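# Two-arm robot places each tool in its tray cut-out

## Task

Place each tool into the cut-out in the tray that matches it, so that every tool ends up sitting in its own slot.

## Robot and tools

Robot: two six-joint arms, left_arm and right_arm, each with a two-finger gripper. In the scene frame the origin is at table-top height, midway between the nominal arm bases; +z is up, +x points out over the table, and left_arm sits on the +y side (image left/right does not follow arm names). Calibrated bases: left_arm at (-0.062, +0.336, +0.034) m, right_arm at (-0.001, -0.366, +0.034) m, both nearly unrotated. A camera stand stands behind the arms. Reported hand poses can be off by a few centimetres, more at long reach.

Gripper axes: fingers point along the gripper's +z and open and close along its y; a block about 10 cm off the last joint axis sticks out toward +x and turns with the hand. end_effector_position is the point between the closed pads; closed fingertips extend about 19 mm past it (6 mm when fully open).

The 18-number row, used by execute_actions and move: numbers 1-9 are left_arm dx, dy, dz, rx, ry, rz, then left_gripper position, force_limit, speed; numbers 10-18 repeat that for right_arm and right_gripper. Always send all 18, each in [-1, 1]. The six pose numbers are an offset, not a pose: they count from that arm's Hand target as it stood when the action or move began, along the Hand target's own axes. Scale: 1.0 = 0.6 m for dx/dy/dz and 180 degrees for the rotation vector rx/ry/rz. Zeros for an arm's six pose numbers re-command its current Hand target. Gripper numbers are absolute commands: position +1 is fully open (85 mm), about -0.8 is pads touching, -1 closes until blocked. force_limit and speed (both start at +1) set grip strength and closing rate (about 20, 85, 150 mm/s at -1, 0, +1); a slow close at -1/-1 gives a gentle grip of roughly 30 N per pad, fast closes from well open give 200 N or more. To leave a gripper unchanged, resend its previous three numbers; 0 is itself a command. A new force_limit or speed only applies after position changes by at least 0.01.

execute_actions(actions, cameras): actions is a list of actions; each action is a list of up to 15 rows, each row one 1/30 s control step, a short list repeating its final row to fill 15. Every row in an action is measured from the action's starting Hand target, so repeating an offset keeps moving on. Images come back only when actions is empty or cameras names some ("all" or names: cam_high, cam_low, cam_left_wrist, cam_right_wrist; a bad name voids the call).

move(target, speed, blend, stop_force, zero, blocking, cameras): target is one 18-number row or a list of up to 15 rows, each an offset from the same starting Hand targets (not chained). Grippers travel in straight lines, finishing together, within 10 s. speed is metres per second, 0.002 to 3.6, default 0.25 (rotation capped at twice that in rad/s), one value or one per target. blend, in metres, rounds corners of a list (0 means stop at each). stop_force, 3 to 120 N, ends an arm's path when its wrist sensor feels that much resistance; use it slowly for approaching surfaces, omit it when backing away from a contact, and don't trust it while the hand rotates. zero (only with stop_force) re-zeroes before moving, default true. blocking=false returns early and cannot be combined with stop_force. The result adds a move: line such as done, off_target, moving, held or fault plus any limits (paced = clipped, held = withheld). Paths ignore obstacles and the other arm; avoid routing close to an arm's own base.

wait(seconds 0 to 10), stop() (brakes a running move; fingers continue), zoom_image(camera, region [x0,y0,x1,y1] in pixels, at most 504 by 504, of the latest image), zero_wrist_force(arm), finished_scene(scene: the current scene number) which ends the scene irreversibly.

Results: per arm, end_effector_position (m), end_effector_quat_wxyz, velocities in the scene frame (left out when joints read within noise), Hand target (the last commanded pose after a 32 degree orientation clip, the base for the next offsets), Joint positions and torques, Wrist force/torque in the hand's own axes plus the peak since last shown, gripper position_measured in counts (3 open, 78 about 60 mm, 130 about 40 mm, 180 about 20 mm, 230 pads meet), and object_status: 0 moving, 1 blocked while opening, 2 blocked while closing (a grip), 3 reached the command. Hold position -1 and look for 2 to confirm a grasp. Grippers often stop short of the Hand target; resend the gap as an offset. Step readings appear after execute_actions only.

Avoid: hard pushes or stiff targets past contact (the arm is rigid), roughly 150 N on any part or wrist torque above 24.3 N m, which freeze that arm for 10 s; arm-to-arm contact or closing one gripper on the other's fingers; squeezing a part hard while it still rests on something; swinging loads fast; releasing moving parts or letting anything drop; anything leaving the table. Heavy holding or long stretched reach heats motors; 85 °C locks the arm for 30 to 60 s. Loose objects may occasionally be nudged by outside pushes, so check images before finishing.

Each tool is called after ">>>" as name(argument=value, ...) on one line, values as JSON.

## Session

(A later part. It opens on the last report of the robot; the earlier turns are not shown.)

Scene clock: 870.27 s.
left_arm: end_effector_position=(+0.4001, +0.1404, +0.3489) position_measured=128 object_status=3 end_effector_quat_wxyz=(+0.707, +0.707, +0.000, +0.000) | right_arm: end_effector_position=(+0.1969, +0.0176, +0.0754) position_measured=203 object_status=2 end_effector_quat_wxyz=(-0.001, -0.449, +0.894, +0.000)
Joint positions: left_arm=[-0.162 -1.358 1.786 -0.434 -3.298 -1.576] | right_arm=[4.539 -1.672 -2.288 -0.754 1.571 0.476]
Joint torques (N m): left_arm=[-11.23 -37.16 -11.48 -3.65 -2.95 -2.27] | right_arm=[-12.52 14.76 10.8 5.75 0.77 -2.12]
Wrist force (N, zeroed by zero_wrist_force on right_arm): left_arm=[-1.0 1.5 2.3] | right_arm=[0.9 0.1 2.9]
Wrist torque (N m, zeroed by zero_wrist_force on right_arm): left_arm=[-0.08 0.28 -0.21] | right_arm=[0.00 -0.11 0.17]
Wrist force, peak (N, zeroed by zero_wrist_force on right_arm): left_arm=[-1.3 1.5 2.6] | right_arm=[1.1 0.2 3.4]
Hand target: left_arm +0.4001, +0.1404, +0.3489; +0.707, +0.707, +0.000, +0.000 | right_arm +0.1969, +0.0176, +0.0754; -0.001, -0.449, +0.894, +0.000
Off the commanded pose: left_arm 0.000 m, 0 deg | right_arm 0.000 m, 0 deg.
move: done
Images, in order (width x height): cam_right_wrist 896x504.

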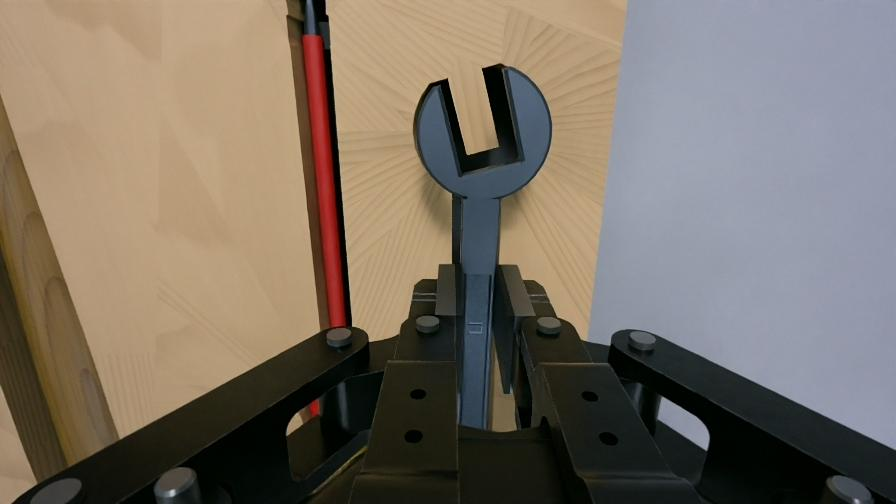

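>>> move(target=[0,0.0,0,0,0,0,0.0,-0.7,-1, 0.0,-0.0005,0.03,0,0,0,-1,-0.5,-1], speed=0.01, stop_force=4, cameras=["cam_right_wrist"])

>>> zoom_image(camera="cam_right_wrist", region=[390, 30, 590, 230])

Scene clock: 880.30 s.
left_arm: end_effector_position=(+0.4001, +0.1404, +0.3489) position_measured=128 object_status=3 end_effector_quat_wxyz=(+0.707, +0.707, +0.000, +0.000) | right_arm: end_effector_position=(+0.1971, +0.0174, +0.0574) position_measured=203 object_status=2 end_effector_quat_wxyz=(-0.001, -0.449, +0.894, +0.000)
Joint positions: left_arm=[-0.162 -1.358 1.786 -0.434 -3.298 -1.576] | right_arm=[4.538 -1.714 -2.307 -0.693 1.571 0.475]
Joint torques (N m): left_arm=[-11.25 -37 -10.98 -3.42 -3.2 -2.16] | right_arm=[-12.52 15.62 9.4 5.65 0.11 -2.13]
Wrist force (N, zeroed by zero_wrist_force on right_arm): left_arm=[-1.2 1.5 2.4] | right_arm=[0.8 0.3 3.1]
Wrist torque (N m, zeroed by zero_wrist_force on right_arm): left_arm=[-0.10 0.32 -0.21] | right_arm=[0.03 -0.10 0.16]
Wrist force, peak (N, zeroed by zero_wrist_force on right_arm): left_arm=[-1.3 1.5 2.5] | right_arm=[1.0 0.2 3.2]
Hand target: left_arm +0.4001, +0.1404, +0.3489; +0.707, +0.707, +0.000, +0.000 | right_arm +0.1971, +0.0174, +0.0574; -0.001, -0.449, +0.894, +0.000
Off the commanded pose: left_arm 0.000 m, 0 deg | right_arm 0.000 m, 0 deg.
move: done
Images, in order (width x height): cam_right_wrist 896x504.

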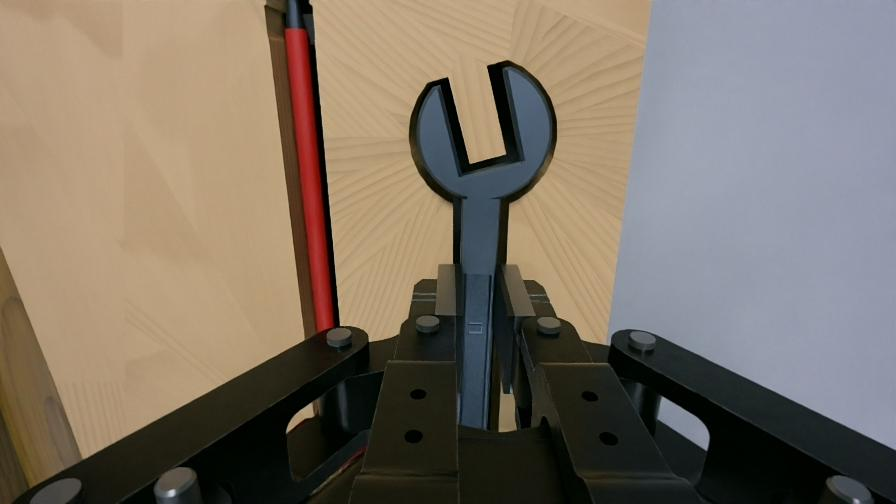

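Scaled by 2.520 from the camera's 896x504 image, which has a finer 1280x720 frame.

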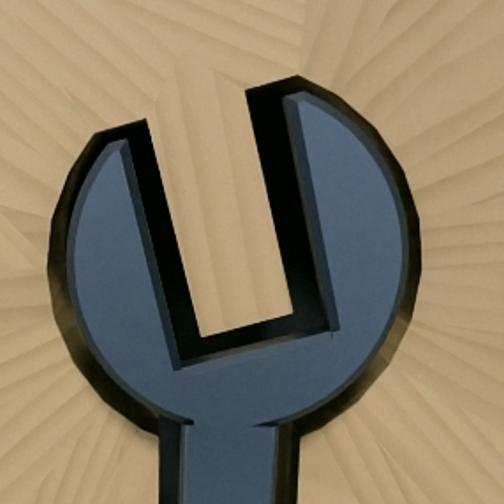

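>>> move(target=[0,0.0,0,0,0,0,0.0,-0.7,-1, 0.0,-0.0005,0.02,0,0,0,-1,-0.5,-1], speed=0.01, stop_force=4, cameras=["cam_right_wrist"])

>>> zoom_image(camera="cam_right_wrist", region=[390, 30, 590, 230])

Scene clock: 888.10 s.
left_arm: end_effector_position=(+0.4001, +0.1404, +0.3489) position_measured=128 object_status=3 end_effector_quat_wxyz=(+0.707, +0.707, +0.000, +0.000) | right_arm: end_effector_position=(+0.1972, +0.0173, +0.0559) position_measured=203 object_status=2 end_effector_quat_wxyz=(-0.001, -0.449, +0.894, +0.000)
Joint positions: left_arm=[-0.162 -1.358 1.786 -0.434 -3.298 -1.576] | right_arm=[4.538 -1.718 -2.308 -0.688 1.571 0.475]
Joint torques (N m): left_arm=[-12.09 -36.43 -10.9 -3.46 -3.01 -1.81] | right_arm=[1.65 28.16 21.93 -0.12 -0.35 -0.6]
Wrist force (N, zeroed by zero_wrist_force on right_arm): left_arm=[-1.0 1.4 2.2] | right_arm=[-1.3 0.2 -2.3]
Wrist torque (N m, zeroed by zero_wrist_force on right_arm): left_arm=[-0.11 0.28 -0.21] | right_arm=[-0.15 -0.08 0.17]
Wrist force, peak (N, zeroed by zero_wrist_force on right_arm): left_arm=[-1.4 1.3 2.4] | right_arm=[14.4 -2.9 -39.1]
Hand target: left_arm +0.4001, +0.1404, +0.3489; +0.707, +0.707, +0.000, +0.000 | right_arm +0.1971, +0.0174, +0.0559; -0.001, -0.449, +0.894, +0.000 (not the last commanded pose)
Off the commanded pose: left_arm 0.000 m, 0 deg | right_arm 0.011 m, 0 deg.
move: contact (right_arm)
Images, in order (width x height): cam_right_wrist 896x504.

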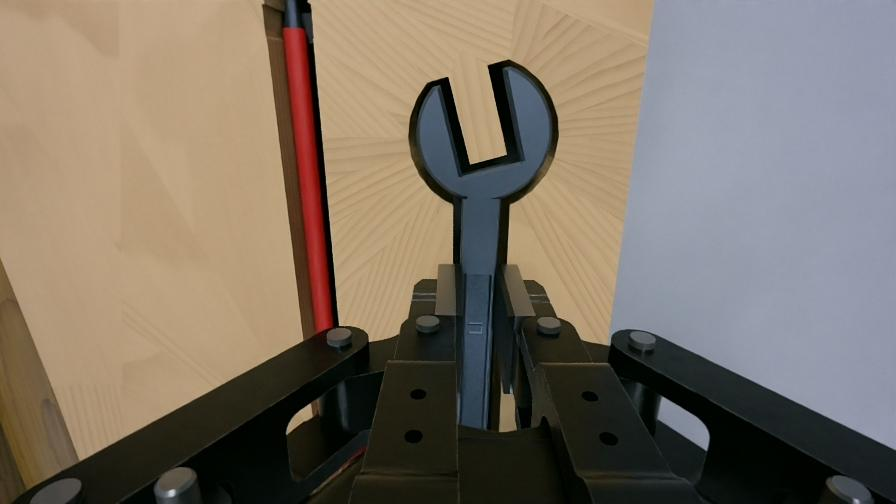

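Scaled by 2.520 from the camera's 896x504 image, which has a finer 1280x720 frame.

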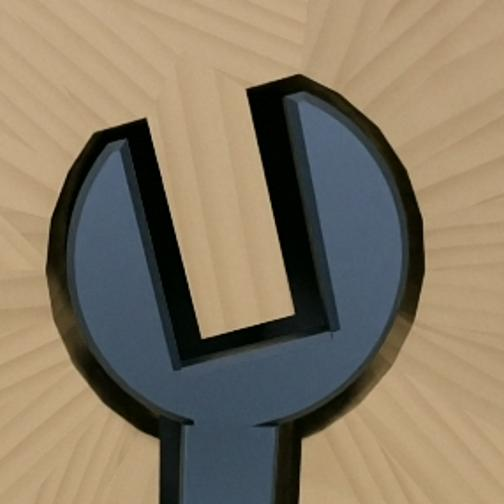

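>>> move(target=[0,0.0,0,0,0,0,0.0,-0.7,-1, 0.0,0.0,0,0,0,0,-0.3,-0.7,-1], speed=0.02, cameras=["cam_right_wrist"])

Scene clock: 893.27 s.
left_arm: end_effector_position=(+0.4001, +0.1404, +0.3489) position_measured=128 object_status=3 end_effector_quat_wxyz=(+0.707, +0.707, +0.000, +0.000) | right_arm: end_effector_position=(+0.1971, +0.0174, +0.0559) position_measured=167 object_status=0 end_effector_quat_wxyz=(-0.001, -0.449, +0.894, +0.000)
Joint positions: left_arm=[-0.162 -1.358 1.786 -0.434 -3.298 -1.576] | right_arm=[4.538 -1.718 -2.308 -0.688 1.571 0.475]
Joint torques (N m): left_arm=[-11.96 -37.4 -11.6 -3.2 -2.85 -2.05] | right_arm=[9.15 28.01 21.58 4.36 -0.36 2.03]
Wrist force (N, zeroed by zero_wrist_force on right_arm): left_arm=[-1.0 1.4 2.1] | right_arm=[0.8 -0.6 1.6]
Wrist torque (N m, zeroed by zero_wrist_force on right_arm): left_arm=[-0.10 0.28 -0.21] | right_arm=[-0.10 -0.13 0.16]
Wrist force, peak (N, zeroed by zero_wrist_force on right_arm): left_arm=[-1.2 1.6 2.4] | right_arm=[-1.3 0.2 -2.5]
Hand target: left_arm +0.4001, +0.1404, +0.3489; +0.707, +0.707, +0.000, +0.000 | right_arm +0.1971, +0.0174, +0.0559; -0.001, -0.449, +0.894, +0.000
Off the commanded pose: left_arm 0.000 m, 0 deg | right_arm 0.000 m, 0 deg.
move: done
Images, in order (width x height): cam_right_wrist 896x504.

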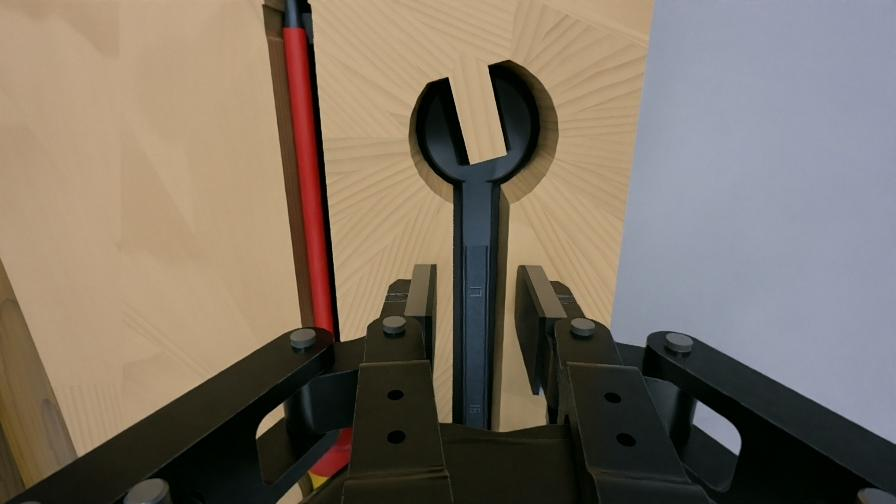

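>>> move(target=[0,0.0,0,0,0,0,0.0,-0.7,-1, 0.0,-0.05,-0.35,0,0,0,-0.3,-0.7,-1], speed=0.2, cameras=["cam_right_wrist","cam_high"])

>>> zoom_image(camera="cam_high", region=[480, 140, 700, 360])

Scene clock: 899.27 s.
left_arm: end_effector_position=(+0.4001, +0.1404, +0.3489) position_measured=128 object_status=3 end_effector_quat_wxyz=(+0.707, +0.707, +0.000, +0.000) | right_arm: end_effector_position=(+0.2213, -0.0003, +0.2659) position_measured=167 object_status=3 end_effector_quat_wxyz=(-0.001, -0.449, +0.894, +0.000)
Joint positions: left_arm=[-0.162 -1.358 1.786 -0.434 -3.298 -1.576] | right_arm=[4.471 -1.395 -1.982 -1.336 1.571 0.409]
Joint torques (N m): left_arm=[-10.42 -38.1 -11.34 -3.31 -2.88 -1.98] | right_arm=[-12.81 23.34 32.42 0.38 1.8 -2.11]
Wrist force (N, zeroed by zero_wrist_force on right_arm): left_arm=[-1.0 1.4 2.3] | right_arm=[0.6 -0.5 1.8]
Wrist torque (N m, zeroed by zero_wrist_force on right_arm): left_arm=[-0.11 0.29 -0.22] | right_arm=[-0.08 -0.10 0.15]
Wrist force, peak (N, zeroed by zero_wrist_force on right_arm): left_arm=[-1.1 1.5 2.6] | right_arm=[0.8 -0.3 3.1]
Hand target: left_arm +0.4001, +0.1404, +0.3489; +0.707, +0.707, +0.000, +0.000 | right_arm +0.2214, -0.0003, +0.2659; -0.001, -0.449, +0.894, +0.000
Off the commanded pose: left_arm 0.000 m, 0 deg | right_arm 0.000 m, 0 deg.
move: done
Images, in order (width x height): cam_high 896x504, cam_right_wrist 896x504.

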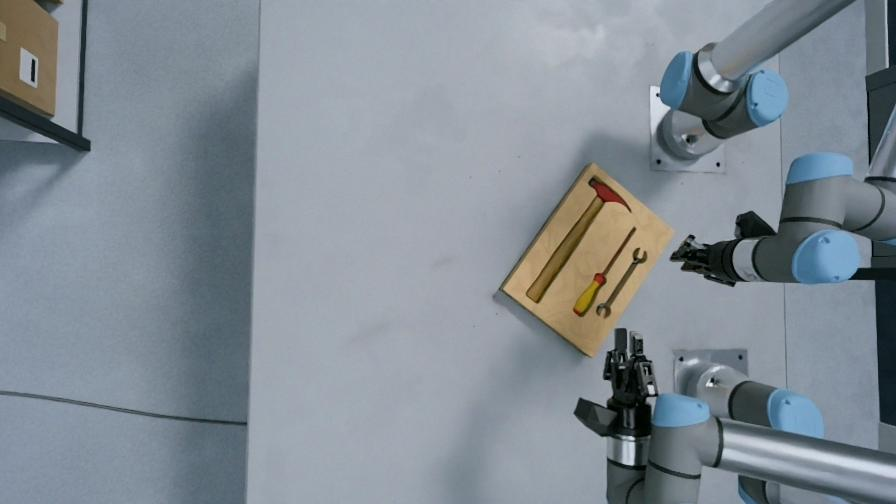

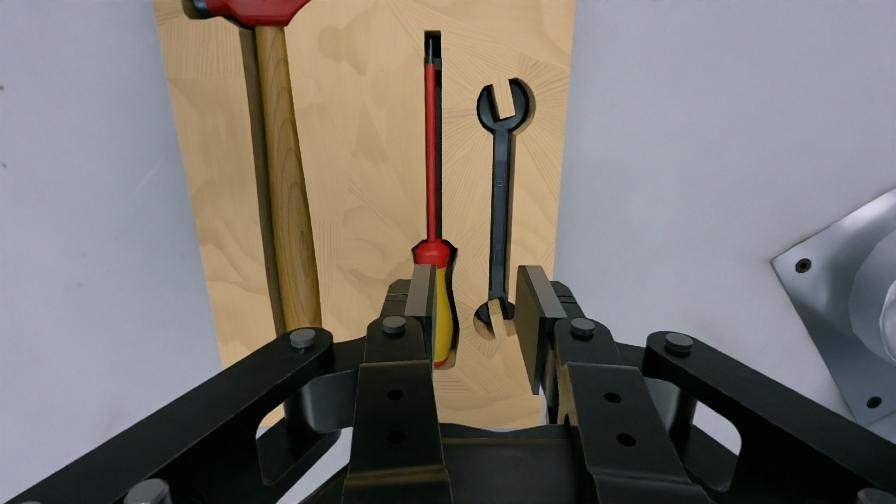

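Scaled by 2.291 from the camera's 896x504 image, which has a finer 1280x720 frame.

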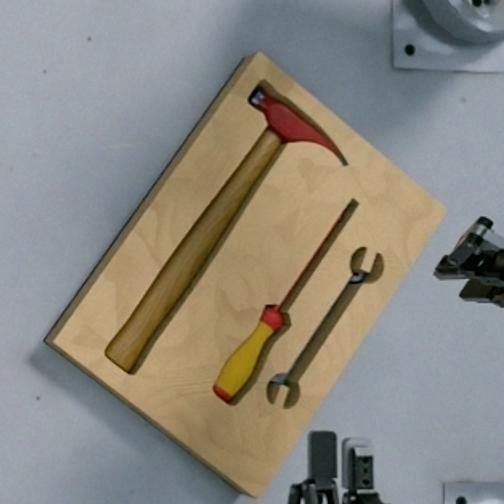

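>>> zoom_image(camera="cam_right_wrist", region=[400, 20, 600, 360])

Scaled by 1.482 from the camera's 896x504 image, which has a finer 1280x720 frame.

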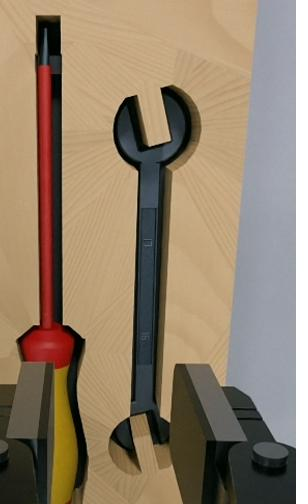

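>>> finished_scene(scene=1)

The scene is finished: the task was done.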